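# Place bottles on ledges matching their cap colours

## Task

For every bottle, stand it upright on the wall ledge whose coloured label strip is the same colour as that bottle's cap, with the bottle's entire base resting on that ledge.

## Robot and tools

Robot: two seven-joint arms, left_arm and right_arm, each ending in a two-finger parallel gripper. Both face +x. left_arm sits on the +y side. The names do not tell you which side of an image an arm appears on.

Frame: one scene frame for everything, in metres. Its origin is on the plane z = 0, under the midpoint between the two arm bases, which are 0.70 m above it. +z is up and +x is forward. Orientations are quaternions written w first (qw, qx, qy, qz). The gripper's fingers point along its own +z axis and close along its own y axis. end_effector_position is the spot between the closed finger pads, just under 1 cm behind the tips. Closing pushes the tips about 17 mm further along +z, mostly while the pads are still over 70 mm apart. Reported positions and orientations can be off by a few centimetres, more at long reach.

Row layout: every motion command is a row of 16 plain numbers, always for both arms. The first 8 are left_arm: x, y, z, qw, qx, qy, qz, opening. The next 8 are the same for right_arm. x, y, z and the quaternion are an absolute target pose for that gripper in the scene frame, not an offset. Opening runs from -1 (closed) to +1 (fully open, 0.145 m). It is a command, so a 0 means half open, not 'leave alone'. To keep an arm idle, resend its last reported pose and its current opening in every row. Going from fully open to closed takes about 0.5 s or more.

execute_actions(actions, cameras): actions is a list of actions. Each action is a table of up to 15 rows. Each row lasts one control step of 1/30 s, and the last row is held until the action's 15 steps are used. A target may not be more than 0.6 m from that gripper's current position along any of the gripper's own axes. Otherwise the action is refused for both arms, and the whole call is refused if its first action breaks this or any action is malformed. An empty list just returns the state and images. cameras selects images: cam_high, cam_low, ["all"] or null for both, [] for none. An unknown name invalidates the call.

move(target, speed, blend, opening_speed, blocking, cameras): drives each gripper in a straight line from its Hand target to the given pose. target is one 16-number row or a list of up to 15 rows visited in order. The 0.6 m check does not apply. speed is m/s, 0.002 to 1.1, default 0.25, with rotation capped at twice that in rad/s. Give one value or one per target. blend, in metres, rounds the corners of a list; the default 0 stops at each corner. opening_speed is in units of the -1..1 scale per second, at least 0.2. A changed opening in a later row is applied only when everything has come to rest there. Moves last at least 0.5 s, are cut off at 10 s, and do not avoid obstacles or the other arm. Grippers lag and can overshoot speed, especially with a nearly straight arm. With blocking=false the call returns after about 0.5 s while the move runs on, and a new move replaces it. The result adds a 'move:' line: done, off_target, moving, held or fault, plus limits. An arm that is not named ended done (within 3 mm and 2 degrees). held means a check withheld steps or the clearance check ended the move. limits=paced means the target was clipped. Neither done nor off_target tells you about contact.

wait(seconds, cameras): lets time pass, 0 to 10 s, while the arms keep their last command. A running move continues. stop(cameras): brakes a running move, which needs some room to do so. zoom_image(camera, region): a closer look at cam_high or cam_low. region is [x0, y0, x1, y1] in pixels of the 896x504 image, at most 504 by 504. read_manual(section): licence text only. finished_scene(scene): ends scene 1 or 2 for good. The goal must already hold with the robot let go.

Control notes: each step the commanded orientation is clipped to within 32 degrees of the measured one, and inverse kinematics favours position. One action may fall short, so send the rest next time. Hand target in the result shows where each arm is actually being sent. Tool commands shows current opening commands. Large wrist turns can swing the elbow. Keep the quaternion constant if you want the orientation held, rather than copying drifted readings.

Result lines: poses per arm; Joint positions, whose last value is finger opening in metres; grip_measured on the -1..1 scale; Joint velocities ('within noise' means still); Joint torques, which include gravity and have offsets and noise, with numbers 3 and 4 wrapping at ±28 N m; step readings for action calls; camera calibration changes; MOTOR HOT above 85 °C, and an OVER-TEMPERATURE FAULT at 100 °C that halts the arm for 30 to 60 s or more.

Gripping: command an opening well below grip_measured to hold, and the lower it is, the harder the squeeze. Each pad gives about 10 N on objects up to about 11 cm wide. Fast closing can squeeze harder.

Avoid: knocking anything out of the work area; dropping or releasing moving objects; fast contacts; pressing past contact; any collision or squeeze between the two arms, including closing one gripper on the other's fingers; holding loads or straining toward unreachable poses long enough to overheat. Loose objects may occasionally get nudged by outside pushes.

Each tool is called by a JSON object that holds its "method" and its "body".

## Session

{"method": "execute_actions", "body": {"actions": []}}

{"method": "zoom_image", "body": {"camera": "cam_high", "region": [420, 190, 700, 420]}}

{"method": "zoom_image", "body": {"camera": "cam_low", "region": [320, 130, 640, 390]}}

Scene clock: 0.00 s.
left_arm: end_effector_position=(+0.2239, +0.1828, +0.6144) grip_measured=+1.00 end_effector_quat_wxyz=(-0.319, +0.395, -0.515, +0.691) | right_arm: end_effector_position=(+0.4009, -0.1655, +0.3728) grip_measured=+1.00 end_effector_quat_wxyz=(+0.260, +0.265, +0.837, +0.401)
Joint positions: left_arm=[-1.106 0.942 0.535 2.339 -0.48 -0.199 -0.367 0.145] | right_arm=[0.583 0.619 -0.841 0.925 -1.182 -0.496 -0.047 0.145]
Joint velocities: within noise
Joint torques (N m): no reading
Motor temperatures (°C): left_arm=[21 21 22 20 21 23 21] | right_arm=[20 22 21 19 20 19 21]
Hand target: left_arm +0.2239, +0.1828, +0.6144; -0.319, +0.395, -0.515, +0.691 | right_arm +0.4009, -0.1655, +0.3728; +0.260, +0.265, +0.837, +0.401
Tool commands: left_gripper/opening=+1.0 right_gripper/opening=+1.0

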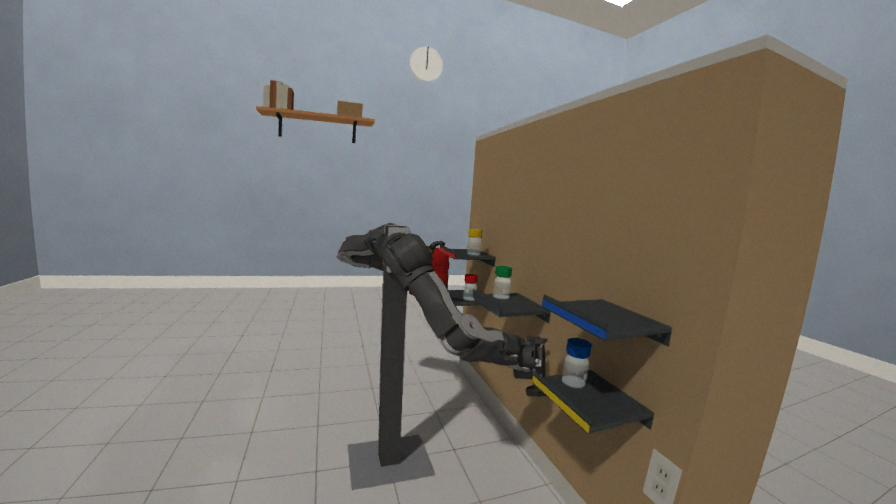

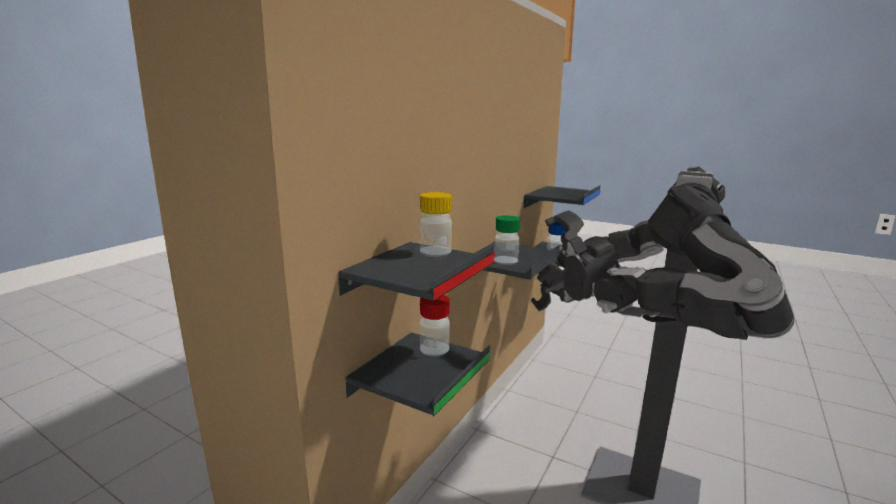

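Scaled by 1.800 from the camera's 896x504 image, which has a finer 1280x720 frame.

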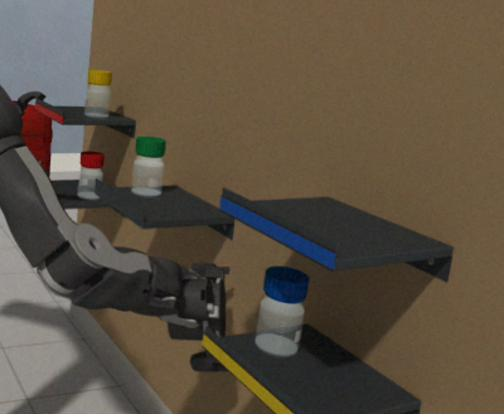

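Scaled by 1.575 from the camera's 896x504 image, which has a finer 1280x720 frame.

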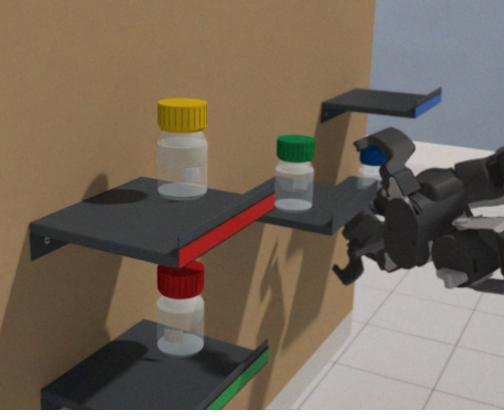

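{"method": "move", "body": {"target": [[0.23,0.18,0.5,-0.040,-0.585,0.680,-0.440,1,0.30,-0.18,0.42,0,0.7071,0,0.7071,1],[0.31,0.16,0.38,-0.040,-0.585,0.680,-0.440,1,0.28,-0.30,0.47,0,0.7071,0,0.7071,1],[0.30,0.17,0.42,0,-0.7071,0,-0.7071,1,0.285,-0.349,0.498,0,0.7071,0,0.7071,1]]}}

{"method": "zoom_image", "body": {"camera": "cam_high", "region": [480, 280, 680, 420]}}

Scene clock: 67.43 s.
left_arm: end_effector_position=(+0.2873, +0.1825, +0.4384) grip_measured=+1.00 end_effector_quat_wxyz=(+0.145, +0.886, -0.216, +0.384) | right_arm: end_effector_position=(+0.2852, -0.3479, +0.4975) grip_measured=+1.00 end_effector_quat_wxyz=(+0.000, +0.707, -0.001, +0.707)
Joint positions: left_arm=[-1.407 2.011 0.524 1.869 1.584 -0.176 -0.122 0.145] | right_arm=[-0.531 0.759 0.307 1.601 0.849 -0.286 0.209 0.145]
Joint velocities: within noise
Joint torques (N m): left_arm=[5.24 0.99 2.45 1.47 0.12 -0.56 0.23] | right_arm=[0.91 6.08 4.12 2.44 0.32 -0.47 0.15]
Motor temperatures (°C): left_arm=[21 21 23 21 21 23 21] | right_arm=[22 23 22 20 20 19 21]
Hand target: left_arm +0.2867, +0.1814, +0.4384; +0.148, +0.886, -0.215, +0.384 | right_arm +0.2850, -0.3490, +0.4980; +0.000, +0.707, +0.000, +0.707
Off the commanded pose: left_arm 0.026 m, 52 deg; orientation clipped | right_arm 0.001 m, 0 deg.
joint read past its limit (left arm) — joint 2 (shoulder roll), upper limit.
joint sent to its limit (left arm) — joint 1 (shoulder pitch), lower limit; joint 2 (shoulder roll), upper limit; joint 5 (forearm roll), upper limit. The joint targets are off in position and orientation.
move: off_target (left_arm); limits=paced

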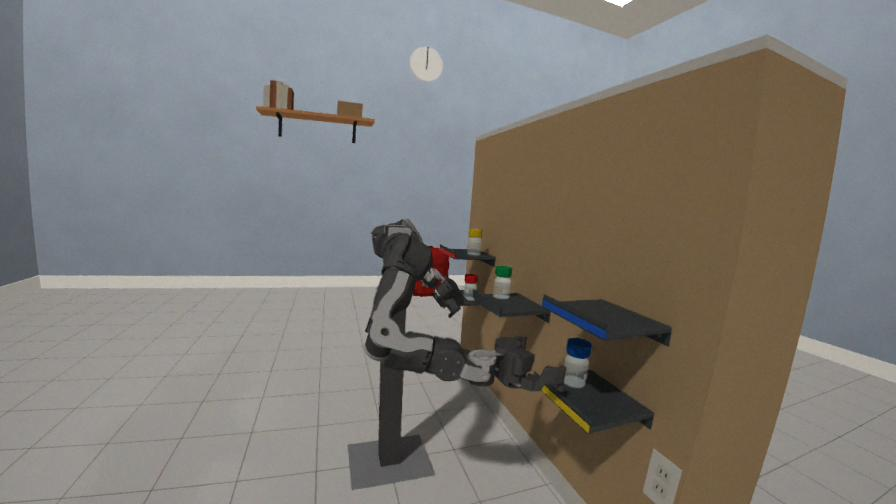

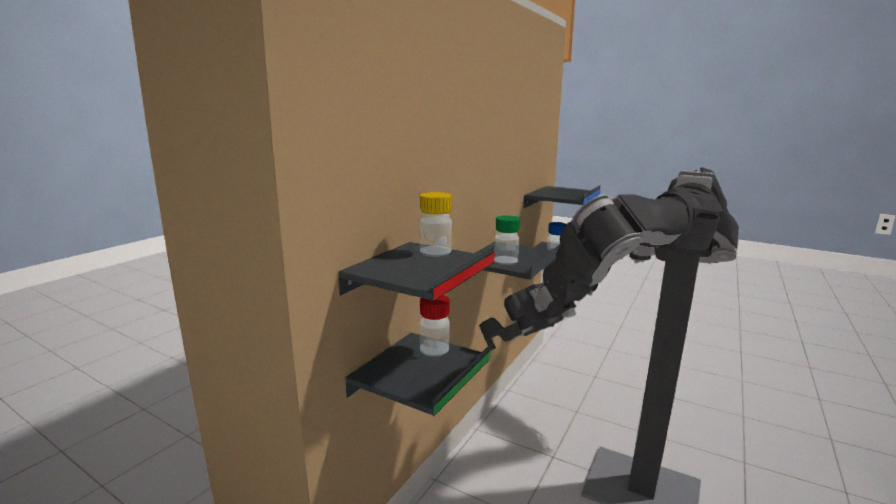

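Scaled by 2.520 from the camera's 896x504 image, which has a finer 1280x720 frame.

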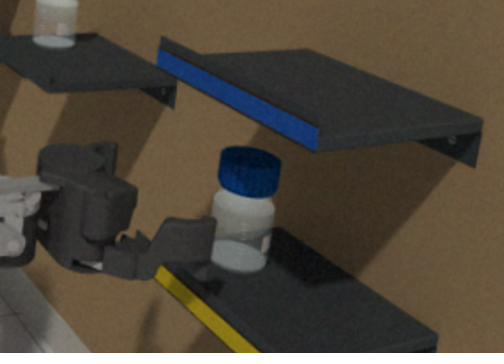

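{"method": "move", "body": {"target": [[0.25,0.14,0.45,0.145,0.886,-0.216,0.384,1,0.395,-0.349,0.498,0,0.7071,0,0.7071,1]], "speed": 0.12}}

{"method": "zoom_image", "body": {"camera": "cam_high", "region": [480, 280, 680, 420]}}

Scene clock: 81.77 s.
left_arm: end_effector_position=(+0.2509, +0.1397, +0.4526) grip_measured=+1.00 end_effector_quat_wxyz=(+0.154, +0.885, -0.219, +0.382) | right_arm: end_effector_position=(+0.3954, -0.3507, +0.5009) grip_measured=+1.00 end_effector_quat_wxyz=(+0.002, +0.704, -0.003, +0.710)
Joint positions: left_arm=[-1.407 2.01 0.52 2.123 1.538 -0.176 -0.359 0.145] | right_arm=[0.152 0.751 -0.068 1.182 0.77 -0.184 0.211 0.145]
Joint velocities: within noise
Joint torques (N m): left_arm=[4.42 1.12 1.37 2.04 -0.07 -0.38 0.02] | right_arm=[4.07 6.16 1.94 2.81 0.18 -0.39 0.15]
Motor temperatures (°C): left_arm=[21 21 24 21 21 24 21] | right_arm=[22 23 23 20 20 19 21]
Hand target: left_arm +0.2496, +0.1406, +0.4507; +0.151, +0.886, -0.219, +0.379 | right_arm +0.3950, -0.3490, +0.4979; +0.000, +0.707, +0.000, +0.707
Off the commanded pose: left_arm 0.003 m, 1 deg | right_arm 0.003 m, 1 deg.
joint sent to its limit (left arm) — joint 1 (shoulder pitch), lower limit; joint 2 (shoulder roll), upper limit. The joint targets still meet the commanded pose.
move: done

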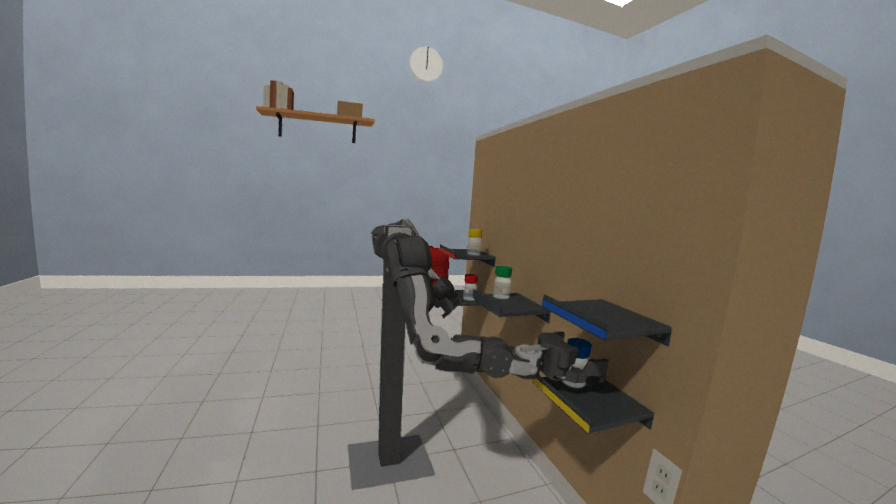

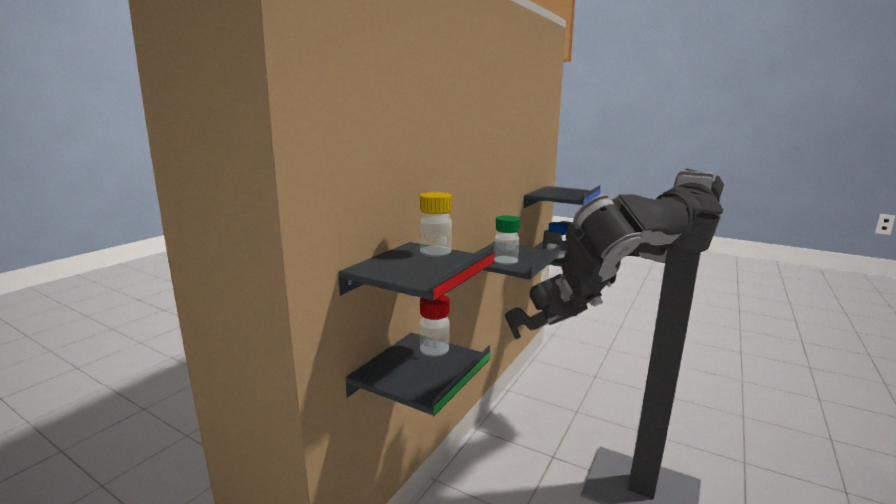

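Scaled by 2.520 from the camera's 896x504 image, which has a finer 1280x720 frame.

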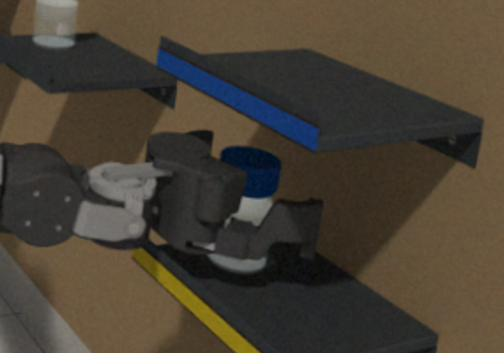

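{"method": "move", "body": {"target": [0.34,0.13,0.38,-0.040,-0.585,0.680,-0.440,1,0.395,-0.349,0.498,0,0.7071,0,0.7071,-0.6], "opening_speed": 1.2, "speed": 0.2}}

{"method": "zoom_image", "body": {"camera": "cam_high", "region": [480, 280, 680, 420]}}

Scene clock: 91.03 s.
left_arm: end_effector_position=(+0.2921, +0.1748, +0.4459) grip_measured=+1.00 end_effector_quat_wxyz=(+0.000, -0.609, +0.678, -0.412) | right_arm: end_effector_position=(+0.3954, -0.3506, +0.5009) grip_measured=-0.55 end_effector_quat_wxyz=(+0.002, +0.704, -0.003, +0.710)
Joint positions: left_arm=[-1.407 2.011 0.594 1.763 0.487 -0.173 0.005 0.145] | right_arm=[0.152 0.751 -0.068 1.182 0.769 -0.184 0.212 0.034]
Joint velocities: within noise
Joint torques (N m): left_arm=[5.6 1.07 2.58 0.5 0.12 -0.41 -0.01] | right_arm=[3.92 5.92 1.98 2.88 0.19 -0.41 0.17]
Motor temperatures (°C): left_arm=[22 21 24 21 21 24 21] | right_arm=[22 23 22 20 20 20 21]
Hand target: left_arm +0.2913, +0.1747, +0.4452; -0.001, -0.608, +0.680, -0.410 | right_arm +0.3950, -0.3490, +0.4979; +0.000, +0.707, +0.000, +0.707
Off the commanded pose: left_arm 0.093 m, 6 deg | right_arm 0.003 m, 1 deg.
joint read past its limit (left arm) — joint 2 (shoulder roll), upper limit.
joint sent to its limit (left arm) — joint 1 (shoulder pitch), lower limit; joint 2 (shoulder roll), upper limit. The joint targets are off in position and orientation.
move: off_target (left_arm)

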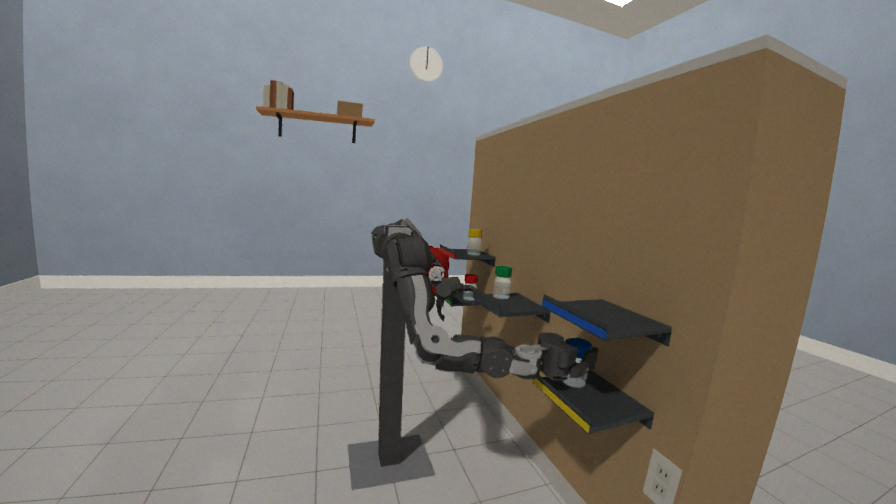

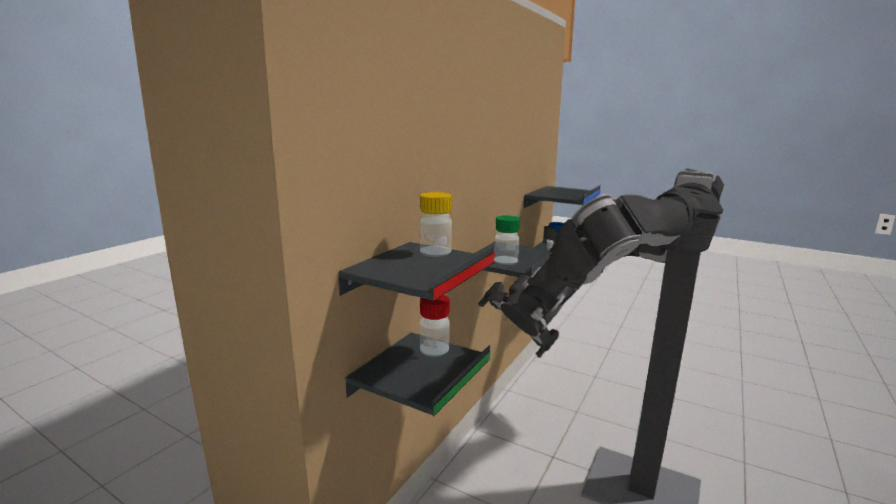

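Scaled by 2.520 from the camera's 896x504 image, which has a finer 1280x720 frame.

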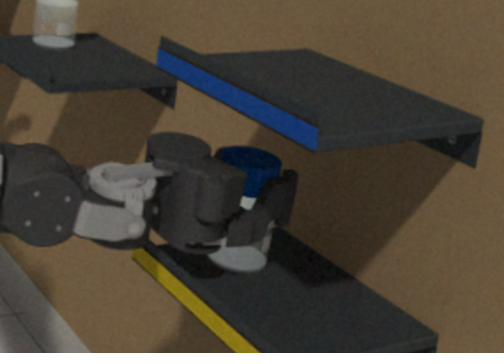

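{"method": "zoom_image", "body": {"camera": "cam_high", "region": [535, 325, 625, 400]}}

{"method": "zoom_image", "body": {"camera": "cam_low", "region": [520, 200, 600, 270]}}

Scaled by 5.600 from the camera's 896x504 image, which has a finer 1280x720 frame.

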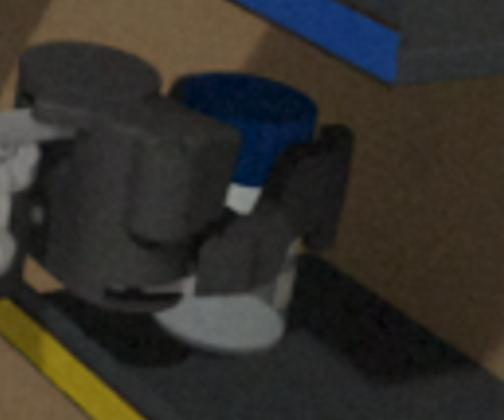

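Scaled by 6.300 from the camera's 896x504 image, which has a finer 1280x720 frame.

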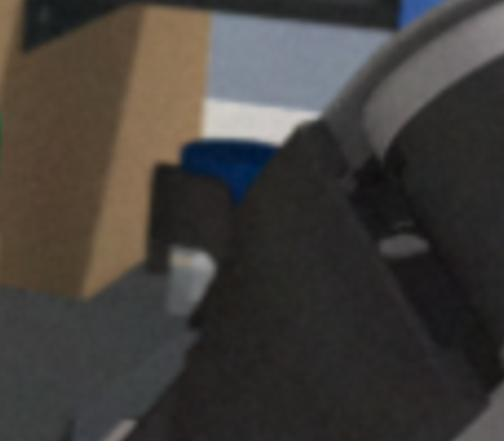

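{"method": "move", "body": {"target": [[0.2913,0.1747,0.4452,-0.001,-0.608,0.680,-0.410,1,0.395,-0.349,0.498,0,0.7071,0,0.7071,0.7],[0.2913,0.1747,0.4452,-0.001,-0.608,0.680,-0.410,1,0.372,-0.349,0.498,0,0.7071,0,0.7071,0.7]], "opening_speed": 1.5, "speed": 0.1}}

{"method": "zoom_image", "body": {"camera": "cam_high", "region": [535, 325, 625, 400]}}

{"method": "zoom_image", "body": {"camera": "cam_low", "region": [520, 200, 600, 270]}}

Scene clock: 121.77 s.
left_arm: end_effector_position=(+0.2921, +0.1748, +0.4459) grip_measured=+1.00 end_effector_quat_wxyz=(+0.001, -0.608, +0.679, -0.412) | right_arm: end_effector_position=(+0.3719, -0.3473, +0.4957) grip_measured=+0.70 end_effector_quat_wxyz=(-0.003, +0.710, +0.002, +0.705)
Joint positions: left_arm=[-1.407 2.011 0.594 1.763 0.486 -0.173 0.005 0.145] | right_arm=[0.005 0.771 -0.001 1.29 0.79 -0.189 0.204 0.125]
Joint velocities: within noise
Joint torques (N m): left_arm=[5.97 1.07 2.33 0.66 0.13 -0.38 -0.03] | right_arm=[3.55 6.66 4.05 3.59 0.27 -0.49 -0.11]
Motor temperatures (°C): left_arm=[22 21 24 21 21 24 21] | right_arm=[22 24 22 20 20 20 21]
Hand target: left_arm +0.2914, +0.1748, +0.4452; -0.001, -0.608, +0.680, -0.410 | right_arm +0.3720, -0.3490, +0.4981; +0.000, +0.707, +0.000, +0.707
Off the commanded pose: left_arm 0.001 m, 0 deg | right_arm 0.003 m, 1 deg.
joint read past its limit (left arm) — joint 2 (shoulder roll), upper limit.
joint sent to its limit (left arm) — joint 2 (shoulder roll), upper limit. The joint targets still meet the commanded pose.
move: done

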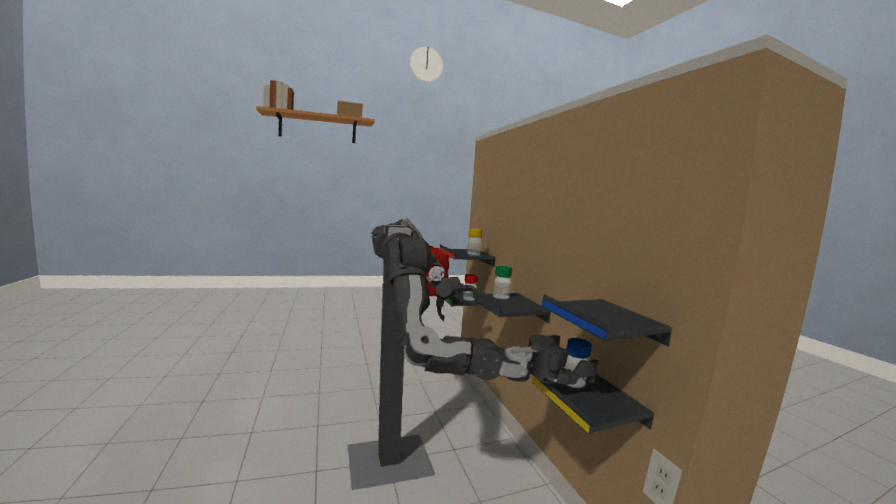

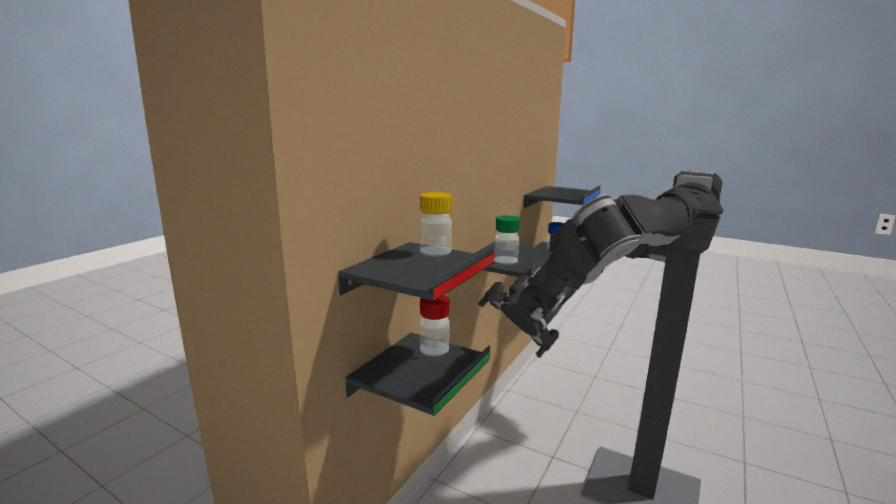

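Scaled by 5.600 from the camera's 896x504 image, which has a finer 1280x720 frame.

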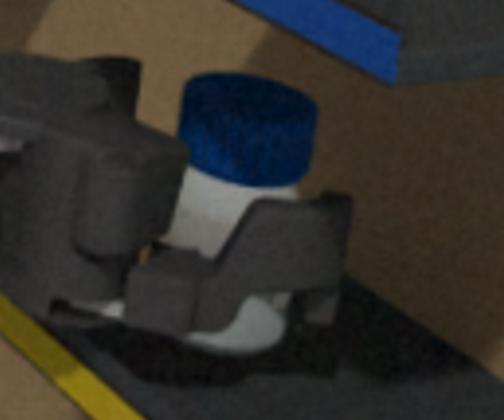

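Scaled by 6.300 from the camera's 896x504 image, which has a finer 1280x720 frame.

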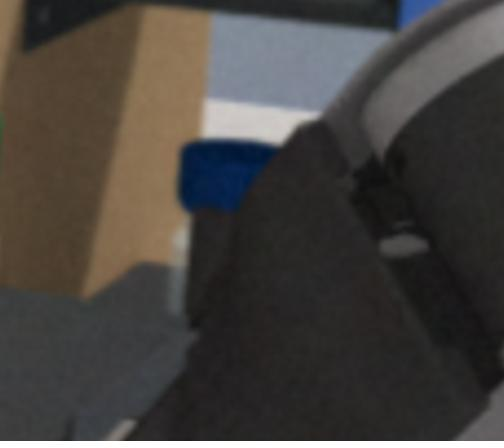

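{"method": "move", "body": {"target": [[0.2913,0.1747,0.4452,-0.001,-0.608,0.680,-0.410,1,0.374,-0.349,0.501,0,0.7071,0,0.7071,0.7],[0.2913,0.1747,0.4452,-0.001,-0.608,0.680,-0.410,1,0.374,-0.349,0.501,0,0.7071,0,0.7071,-0.65]], "opening_speed": 1.2, "speed": 0.1}}

{"method": "zoom_image", "body": {"camera": "cam_high", "region": [535, 325, 625, 400]}}

Scene clock: 139.47 s.
left_arm: end_effector_position=(+0.2921, +0.1748, +0.4459) grip_measured=+1.00 end_effector_quat_wxyz=(+0.001, -0.608, +0.679, -0.412) | right_arm: end_effector_position=(+0.3736, -0.3479, +0.4993) grip_measured=-0.24 end_effector_quat_wxyz=(-0.001, +0.708, +0.002, +0.706)
Joint positions: left_arm=[-1.407 2.011 0.594 1.763 0.486 -0.173 0.005 0.145] | right_arm=[0.013 0.775 -0.001 1.294 0.791 -0.184 0.199 0.058]
Joint velocities: within noise
Joint torques (N m): left_arm=[5.97 1.07 2.33 0.66 0.13 -0.38 -0.03] | right_arm=[3.84 6.76 3.74 3.66 0.3 -0.33 -0.1]
Motor temperatures (°C): left_arm=[23 21 24 21 21 24 21] | right_arm=[22 24 23 20 20 20 21]
Hand target: left_arm +0.2914, +0.1748, +0.4452; -0.001, -0.608, +0.680, -0.410 | right_arm +0.3740, -0.3490, +0.5010; +0.000, +0.707, +0.000, +0.707
Off the commanded pose: left_arm 0.001 m, 0 deg | right_arm 0.002 m, 0 deg.
joint read past its limit (left arm) — joint 2 (shoulder roll), upper limit.
joint sent to its limit (left arm) — joint 2 (shoulder roll), upper limit. The joint targets still meet the commanded pose.
move: done

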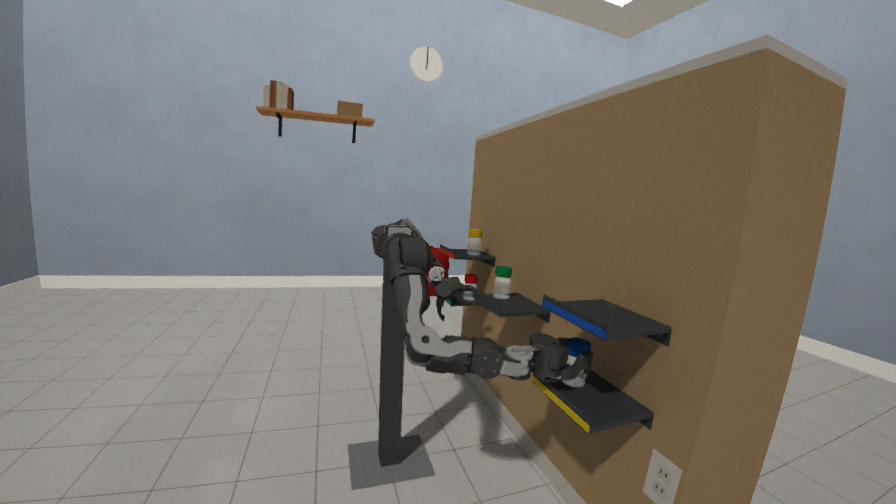

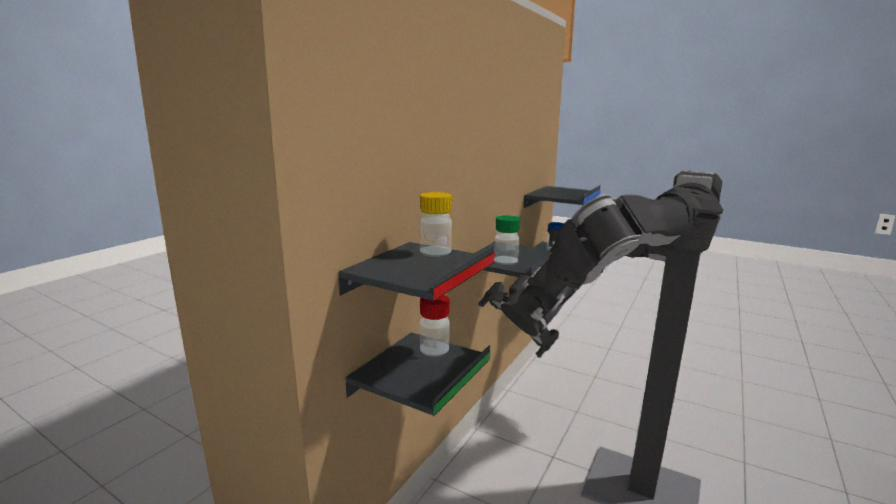

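Scaled by 5.600 from the camera's 896x504 image, which has a finer 1280x720 frame.

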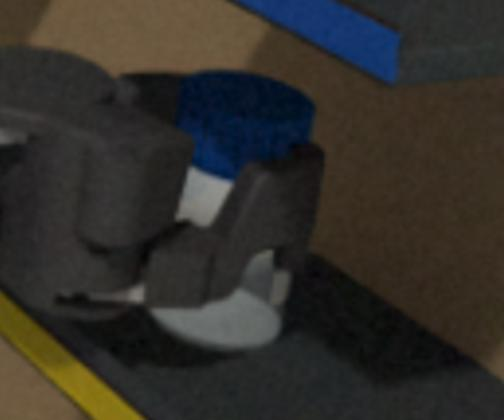

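{"method": "move", "body": {"target": [[0.2913,0.1747,0.4452,-0.001,-0.608,0.680,-0.410,1,0.374,-0.349,0.525,0,0.7071,0,0.7071,-0.65],[0.2913,0.1747,0.4452,-0.001,-0.608,0.680,-0.410,1,0.374,-0.185,0.53,0,0.7071,0,0.7071,-0.65]], "speed": 0.12}}

{"method": "zoom_image", "body": {"camera": "cam_high", "region": [460, 260, 640, 400]}}

{"method": "zoom_image", "body": {"camera": "cam_low", "region": [480, 160, 640, 290]}}

Scene clock: 160.40 s.
left_arm: end_effector_position=(+0.2921, +0.1748, +0.4459) grip_measured=+1.00 end_effector_quat_wxyz=(+0.001, -0.608, +0.679, -0.412) | right_arm: end_effector_position=(+0.3735, -0.1835, +0.5268) grip_measured=-0.24 end_effector_quat_wxyz=(-0.003, +0.711, +0.001, +0.703)
Joint positions: left_arm=[-1.407 2.011 0.594 1.763 0.486 -0.173 0.005 0.145] | right_arm=[0.036 0.467 -0.246 1.801 0.472 0.141 -0.317 0.058]
Joint velocities: within noise
Joint torques (N m): left_arm=[5.95 1.07 2.35 0.66 0.13 -0.38 -0.03] | right_arm=[4.29 2.39 2.61 4.45 -0.2 -0.52 -0.11]
Motor temperatures (°C): left_arm=[23 21 24 21 21 24 21] | right_arm=[22 24 23 21 20 20 21]
Hand target: left_arm +0.2914, +0.1748, +0.4452; -0.001, -0.608, +0.680, -0.410 | right_arm +0.3740, -0.1850, +0.5300; +0.000, +0.707, +0.000, +0.707
Off the commanded pose: left_arm 0.001 m, 0 deg | right_arm 0.004 m, 1 deg.
joint read past its limit (left arm) — joint 2 (shoulder roll), upper limit.
joint sent to its limit (left arm) — joint 2 (shoulder roll), upper limit. The joint targets still meet the commanded pose.
move: off_target (right_arm)

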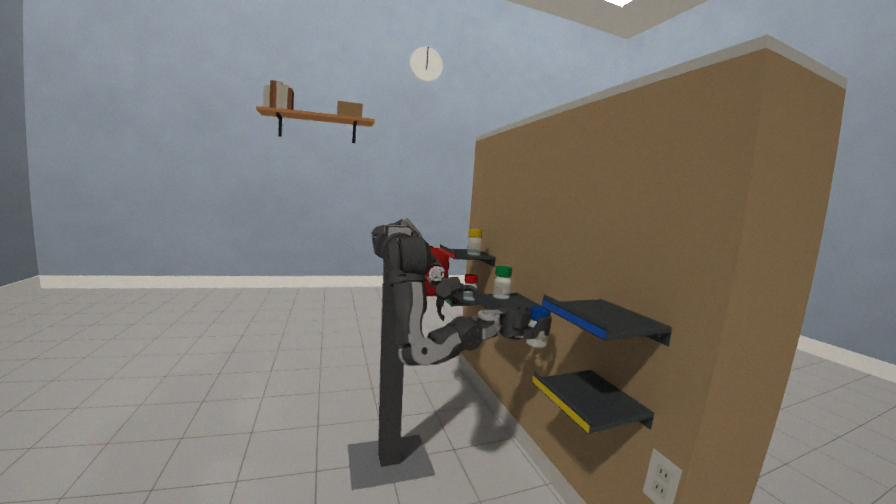

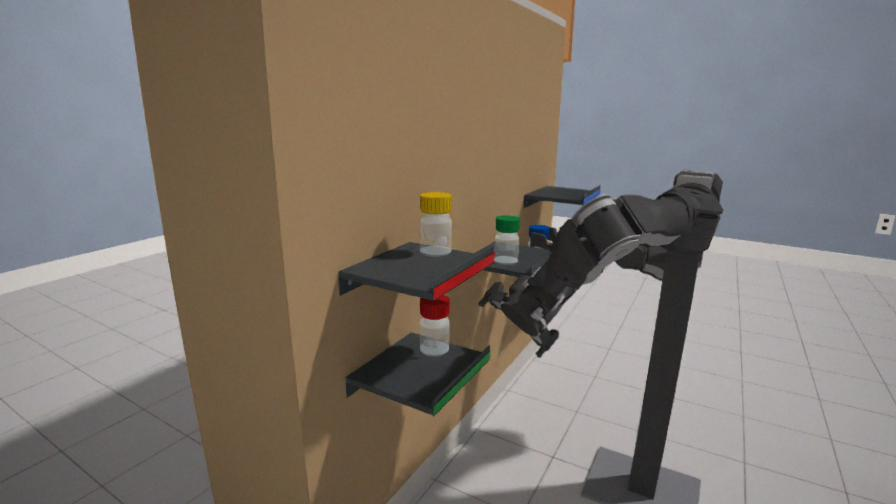

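Scaled by 2.800 from the camera's 896x504 image, which has a finer 1280x720 frame.

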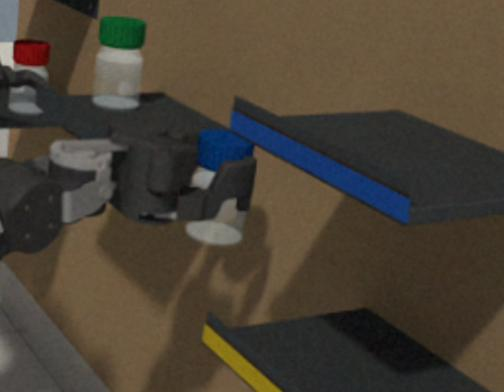

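Scaled by 3.150 from the camera's 896x504 image, which has a finer 1280x720 frame.

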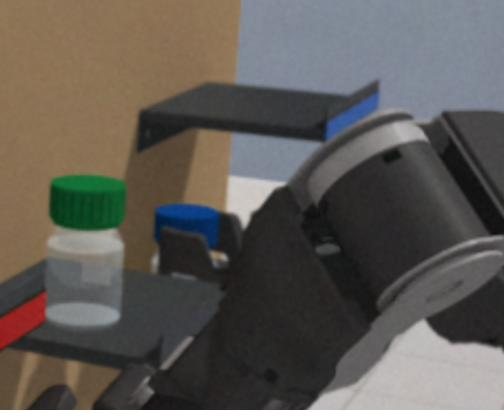

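{"method": "move", "body": {"target": [[0.2913,0.1747,0.4452,-0.001,-0.608,0.680,-0.410,1,0.372,-0.185,0.745,0,0.7071,0,0.7071,-0.65],[0.2913,0.1747,0.4452,-0.001,-0.608,0.680,-0.410,1,0.374,-0.35,0.745,0,0.7071,0,0.7071,-0.65],[0.2913,0.1747,0.4452,-0.001,-0.608,0.680,-0.410,1,0.374,-0.35,0.715,0,0.7071,0,0.7071,-0.65]], "speed": 0.14}}

{"method": "zoom_image", "body": {"camera": "cam_high", "region": [500, 200, 680, 350]}}

{"method": "zoom_image", "body": {"camera": "cam_low", "region": [500, 120, 640, 240]}}

Scene clock: 179.70 s.
left_arm: end_effector_position=(+0.2921, +0.1748, +0.4459) grip_measured=+1.00 end_effector_quat_wxyz=(+0.001, -0.608, +0.679, -0.412) | right_arm: end_effector_position=(+0.3744, -0.3504, +0.7106) grip_measured=-0.24 end_effector_quat_wxyz=(+0.001, +0.713, -0.001, +0.701)
Joint positions: left_arm=[-1.407 2.011 0.594 1.763 0.486 -0.173 0.005 0.145] | right_arm=[0.207 1.218 0.201 1.694 1.249 0.454 -0.056 0.058]
Joint velocities: within noise
Joint torques (N m): left_arm=[5.95 1.07 2.33 0.66 0.13 -0.38 -0.03] | right_arm=[4.42 6.82 5.3 1.81 0 -0.74 0.16]
Motor temperatures (°C): left_arm=[23 21 24 20 21 24 21] | right_arm=[22 24 23 21 20 20 21]
Hand target: left_arm +0.2914, +0.1748, +0.4452; -0.001, -0.608, +0.680, -0.410 | right_arm +0.3739, -0.3500, +0.7150; +0.000, +0.707, +0.000, +0.707
Off the commanded pose: left_arm 0.001 m, 0 deg | right_arm 0.004 m, 1 deg.
joint read past its limit (left arm) — joint 2 (shoulder roll), upper limit.
joint sent to its limit (left arm) — joint 2 (shoulder roll), upper limit. The joint targets still meet the commanded pose.
move: off_target (right_arm)

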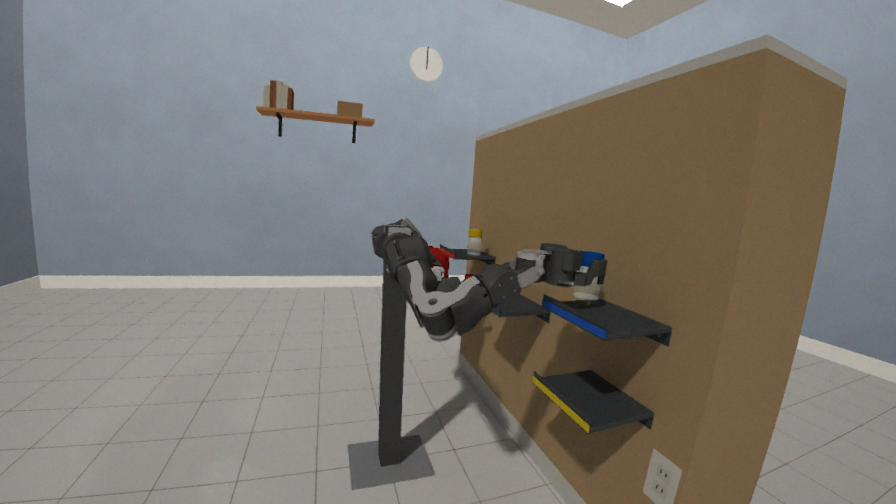

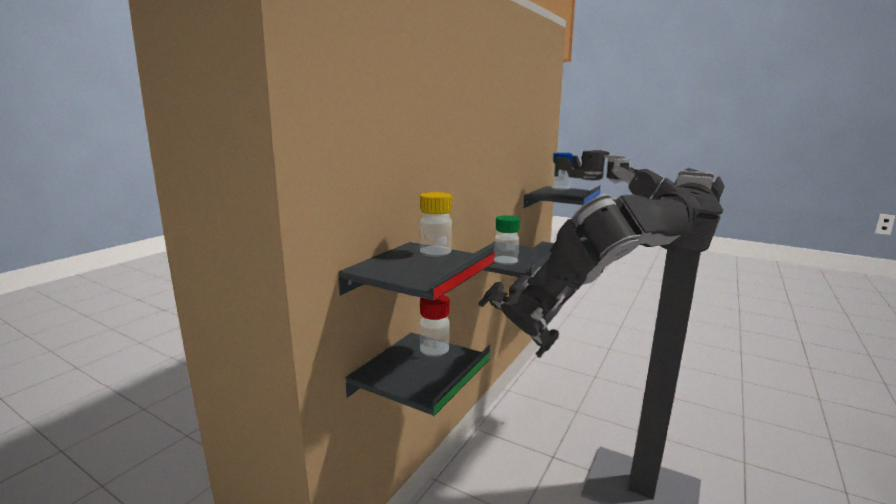

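Scaled by 2.800 from the camera's 896x504 image, which has a finer 1280x720 frame.

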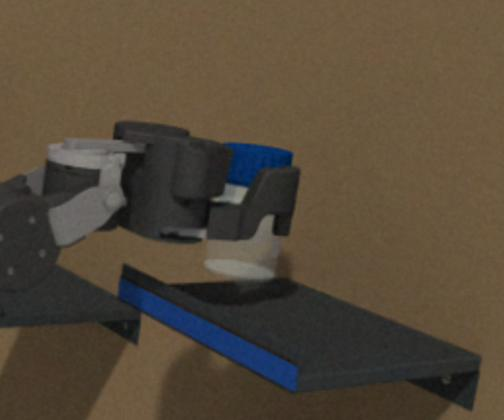

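Scaled by 3.600 from the camera's 896x504 image, which has a finer 1280x720 frame.

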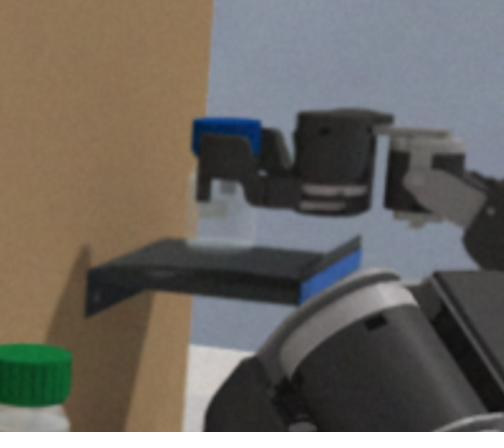

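{"method": "move", "body": {"target": [[0.2913,0.1747,0.4452,-0.001,-0.608,0.680,-0.410,1,0.374,-0.387,0.715,0,0.7071,0,0.7071,-0.65],[0.2913,0.1747,0.4452,-0.001,-0.608,0.680,-0.410,1,0.374,-0.387,0.705,0,0.7071,0,0.7071,-0.65]], "speed": 0.1}}

{"method": "zoom_image", "body": {"camera": "cam_high", "region": [520, 230, 680, 350]}}

{"method": "zoom_image", "body": {"camera": "cam_low", "region": [510, 130, 620, 220]}}

Scene clock: 210.60 s.
left_arm: end_effector_position=(+0.2921, +0.1748, +0.4459) grip_measured=+1.00 end_effector_quat_wxyz=(+0.001, -0.608, +0.679, -0.412) | right_arm: end_effector_position=(+0.3746, -0.3870, +0.6990) grip_measured=-0.24 end_effector_quat_wxyz=(+0.000, +0.715, -0.002, +0.699)
Joint positions: left_arm=[-1.407 2.011 0.594 1.763 0.486 -0.173 0.005 0.145] | right_arm=[0.158 1.233 0.241 1.529 1.194 0.392 0.125 0.058]
Joint velocities: within noise
Joint torques (N m): left_arm=[5.95 1.07 2.35 0.66 0.13 -0.37 -0.03] | right_arm=[4.6 8.08 5.74 1.77 0.17 -0.74 0.17]
Motor temperatures (°C): left_arm=[23 21 24 20 21 24 21] | right_arm=[23 25 24 20 20 21 21]
Hand target: left_arm +0.2914, +0.1748, +0.4452; -0.001, -0.608, +0.680, -0.410 | right_arm +0.3740, -0.3870, +0.7049; +0.000, +0.707, +0.000, +0.707
Off the commanded pose: left_arm 0.001 m, 0 deg | right_arm 0.006 m, 1 deg.
joint read past its limit (left arm) — joint 2 (shoulder roll), upper limit.
joint sent to its limit (left arm) — joint 2 (shoulder roll), upper limit. The joint targets still meet the commanded pose.
move: off_target (right_arm)

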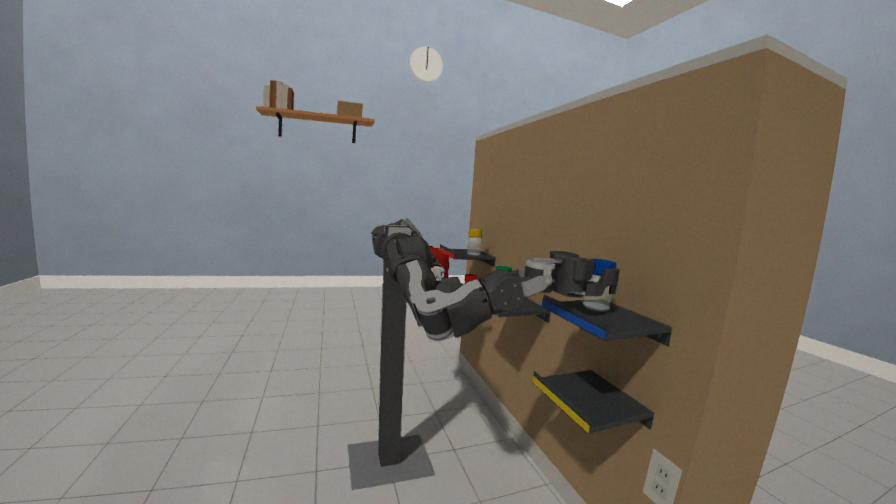

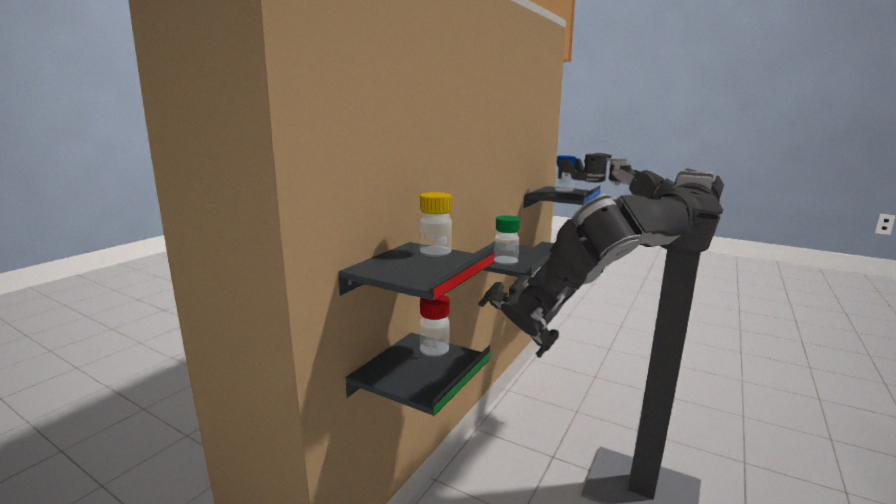

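Scaled by 3.150 from the camera's 896x504 image, which has a finer 1280x720 frame.

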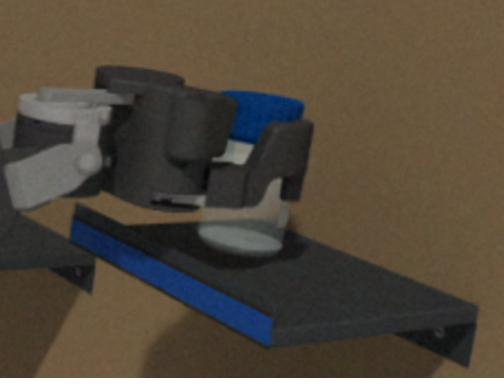

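Scaled by 4.582 from the camera's 896x504 image, which has a finer 1280x720 frame.

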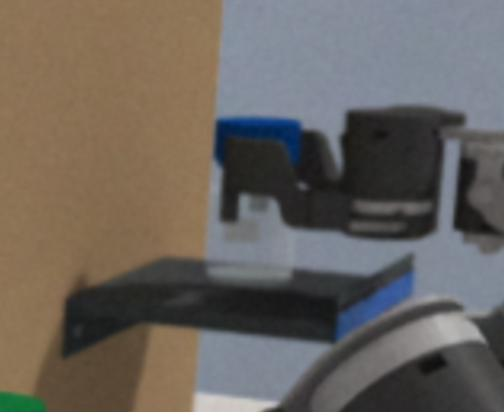

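{"method": "move", "body": {"target": [0.2913,0.1747,0.4452,-0.001,-0.608,0.680,-0.410,1,0.374,-0.387,0.697,0,0.7071,0,0.7071,-0.65], "speed": 0.03}}

{"method": "zoom_image", "body": {"camera": "cam_high", "region": [520, 230, 680, 350]}}

{"method": "zoom_image", "body": {"camera": "cam_low", "region": [510, 130, 620, 220]}}

Scene clock: 218.77 s.
left_arm: end_effector_position=(+0.2921, +0.1748, +0.4459) grip_measured=+1.00 end_effector_quat_wxyz=(+0.001, -0.608, +0.679, -0.412) | right_arm: end_effector_position=(+0.3746, -0.3870, +0.6920) grip_measured=-0.24 end_effector_quat_wxyz=(+0.001, +0.715, -0.001, +0.700)
Joint positions: left_arm=[-1.407 2.011 0.594 1.763 0.486 -0.173 0.005 0.145] | right_arm=[0.138 1.214 0.249 1.529 1.174 0.375 0.132 0.058]
Joint velocities: within noise
Joint torques (N m): left_arm=[5.97 1.07 2.33 0.65 0.13 -0.38 -0.03] | right_arm=[3.76 7.32 6.13 1.98 0.21 -0.8 0.17]
Motor temperatures (°C): left_arm=[23 21 24 20 21 24 21] | right_arm=[23 25 24 20 20 21 21]
Hand target: left_arm +0.2914, +0.1748, +0.4452; -0.001, -0.608, +0.680, -0.410 | right_arm +0.3740, -0.3870, +0.6970; +0.000, +0.707, +0.000, +0.707
Off the commanded pose: left_arm 0.001 m, 0 deg | right_arm 0.005 m, 1 deg.
joint read past its limit (left arm) — joint 2 (shoulder roll), upper limit.
joint sent to its limit (left arm) — joint 2 (shoulder roll), upper limit. The joint targets still meet the commanded pose.
move: off_target (right_arm)

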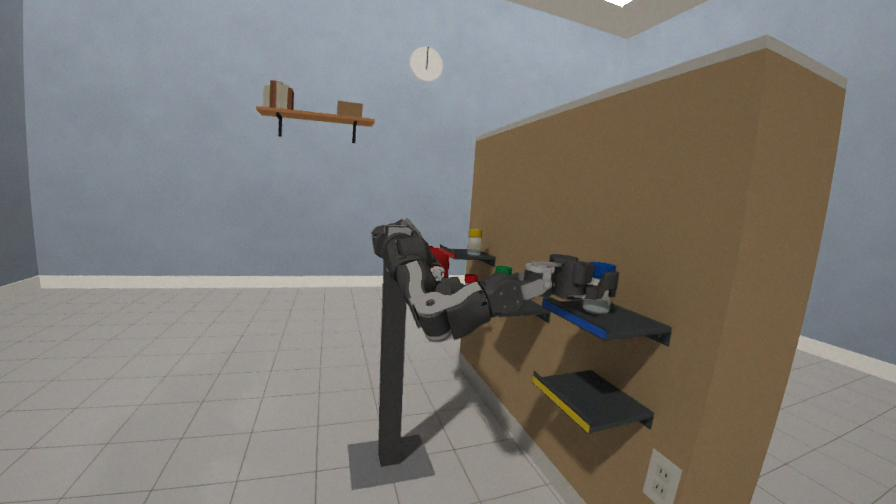

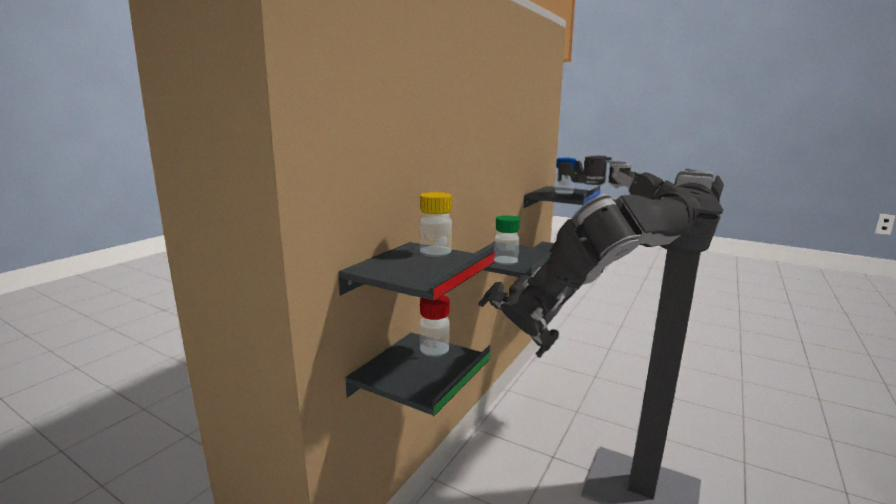

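Scaled by 3.150 from the camera's 896x504 image, which has a finer 1280x720 frame.

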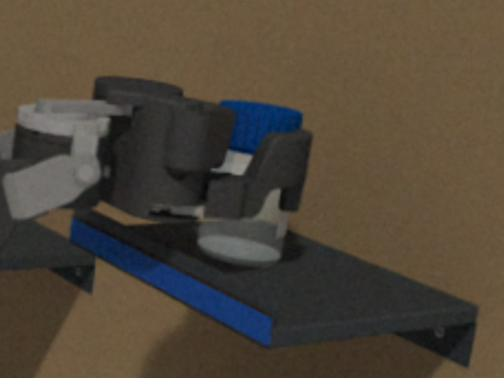

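Scaled by 4.582 from the camera's 896x504 image, which has a finer 1280x720 frame.

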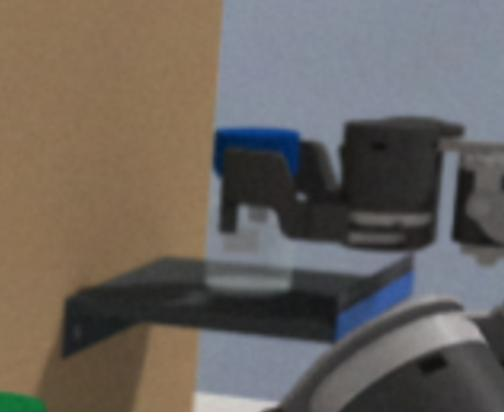

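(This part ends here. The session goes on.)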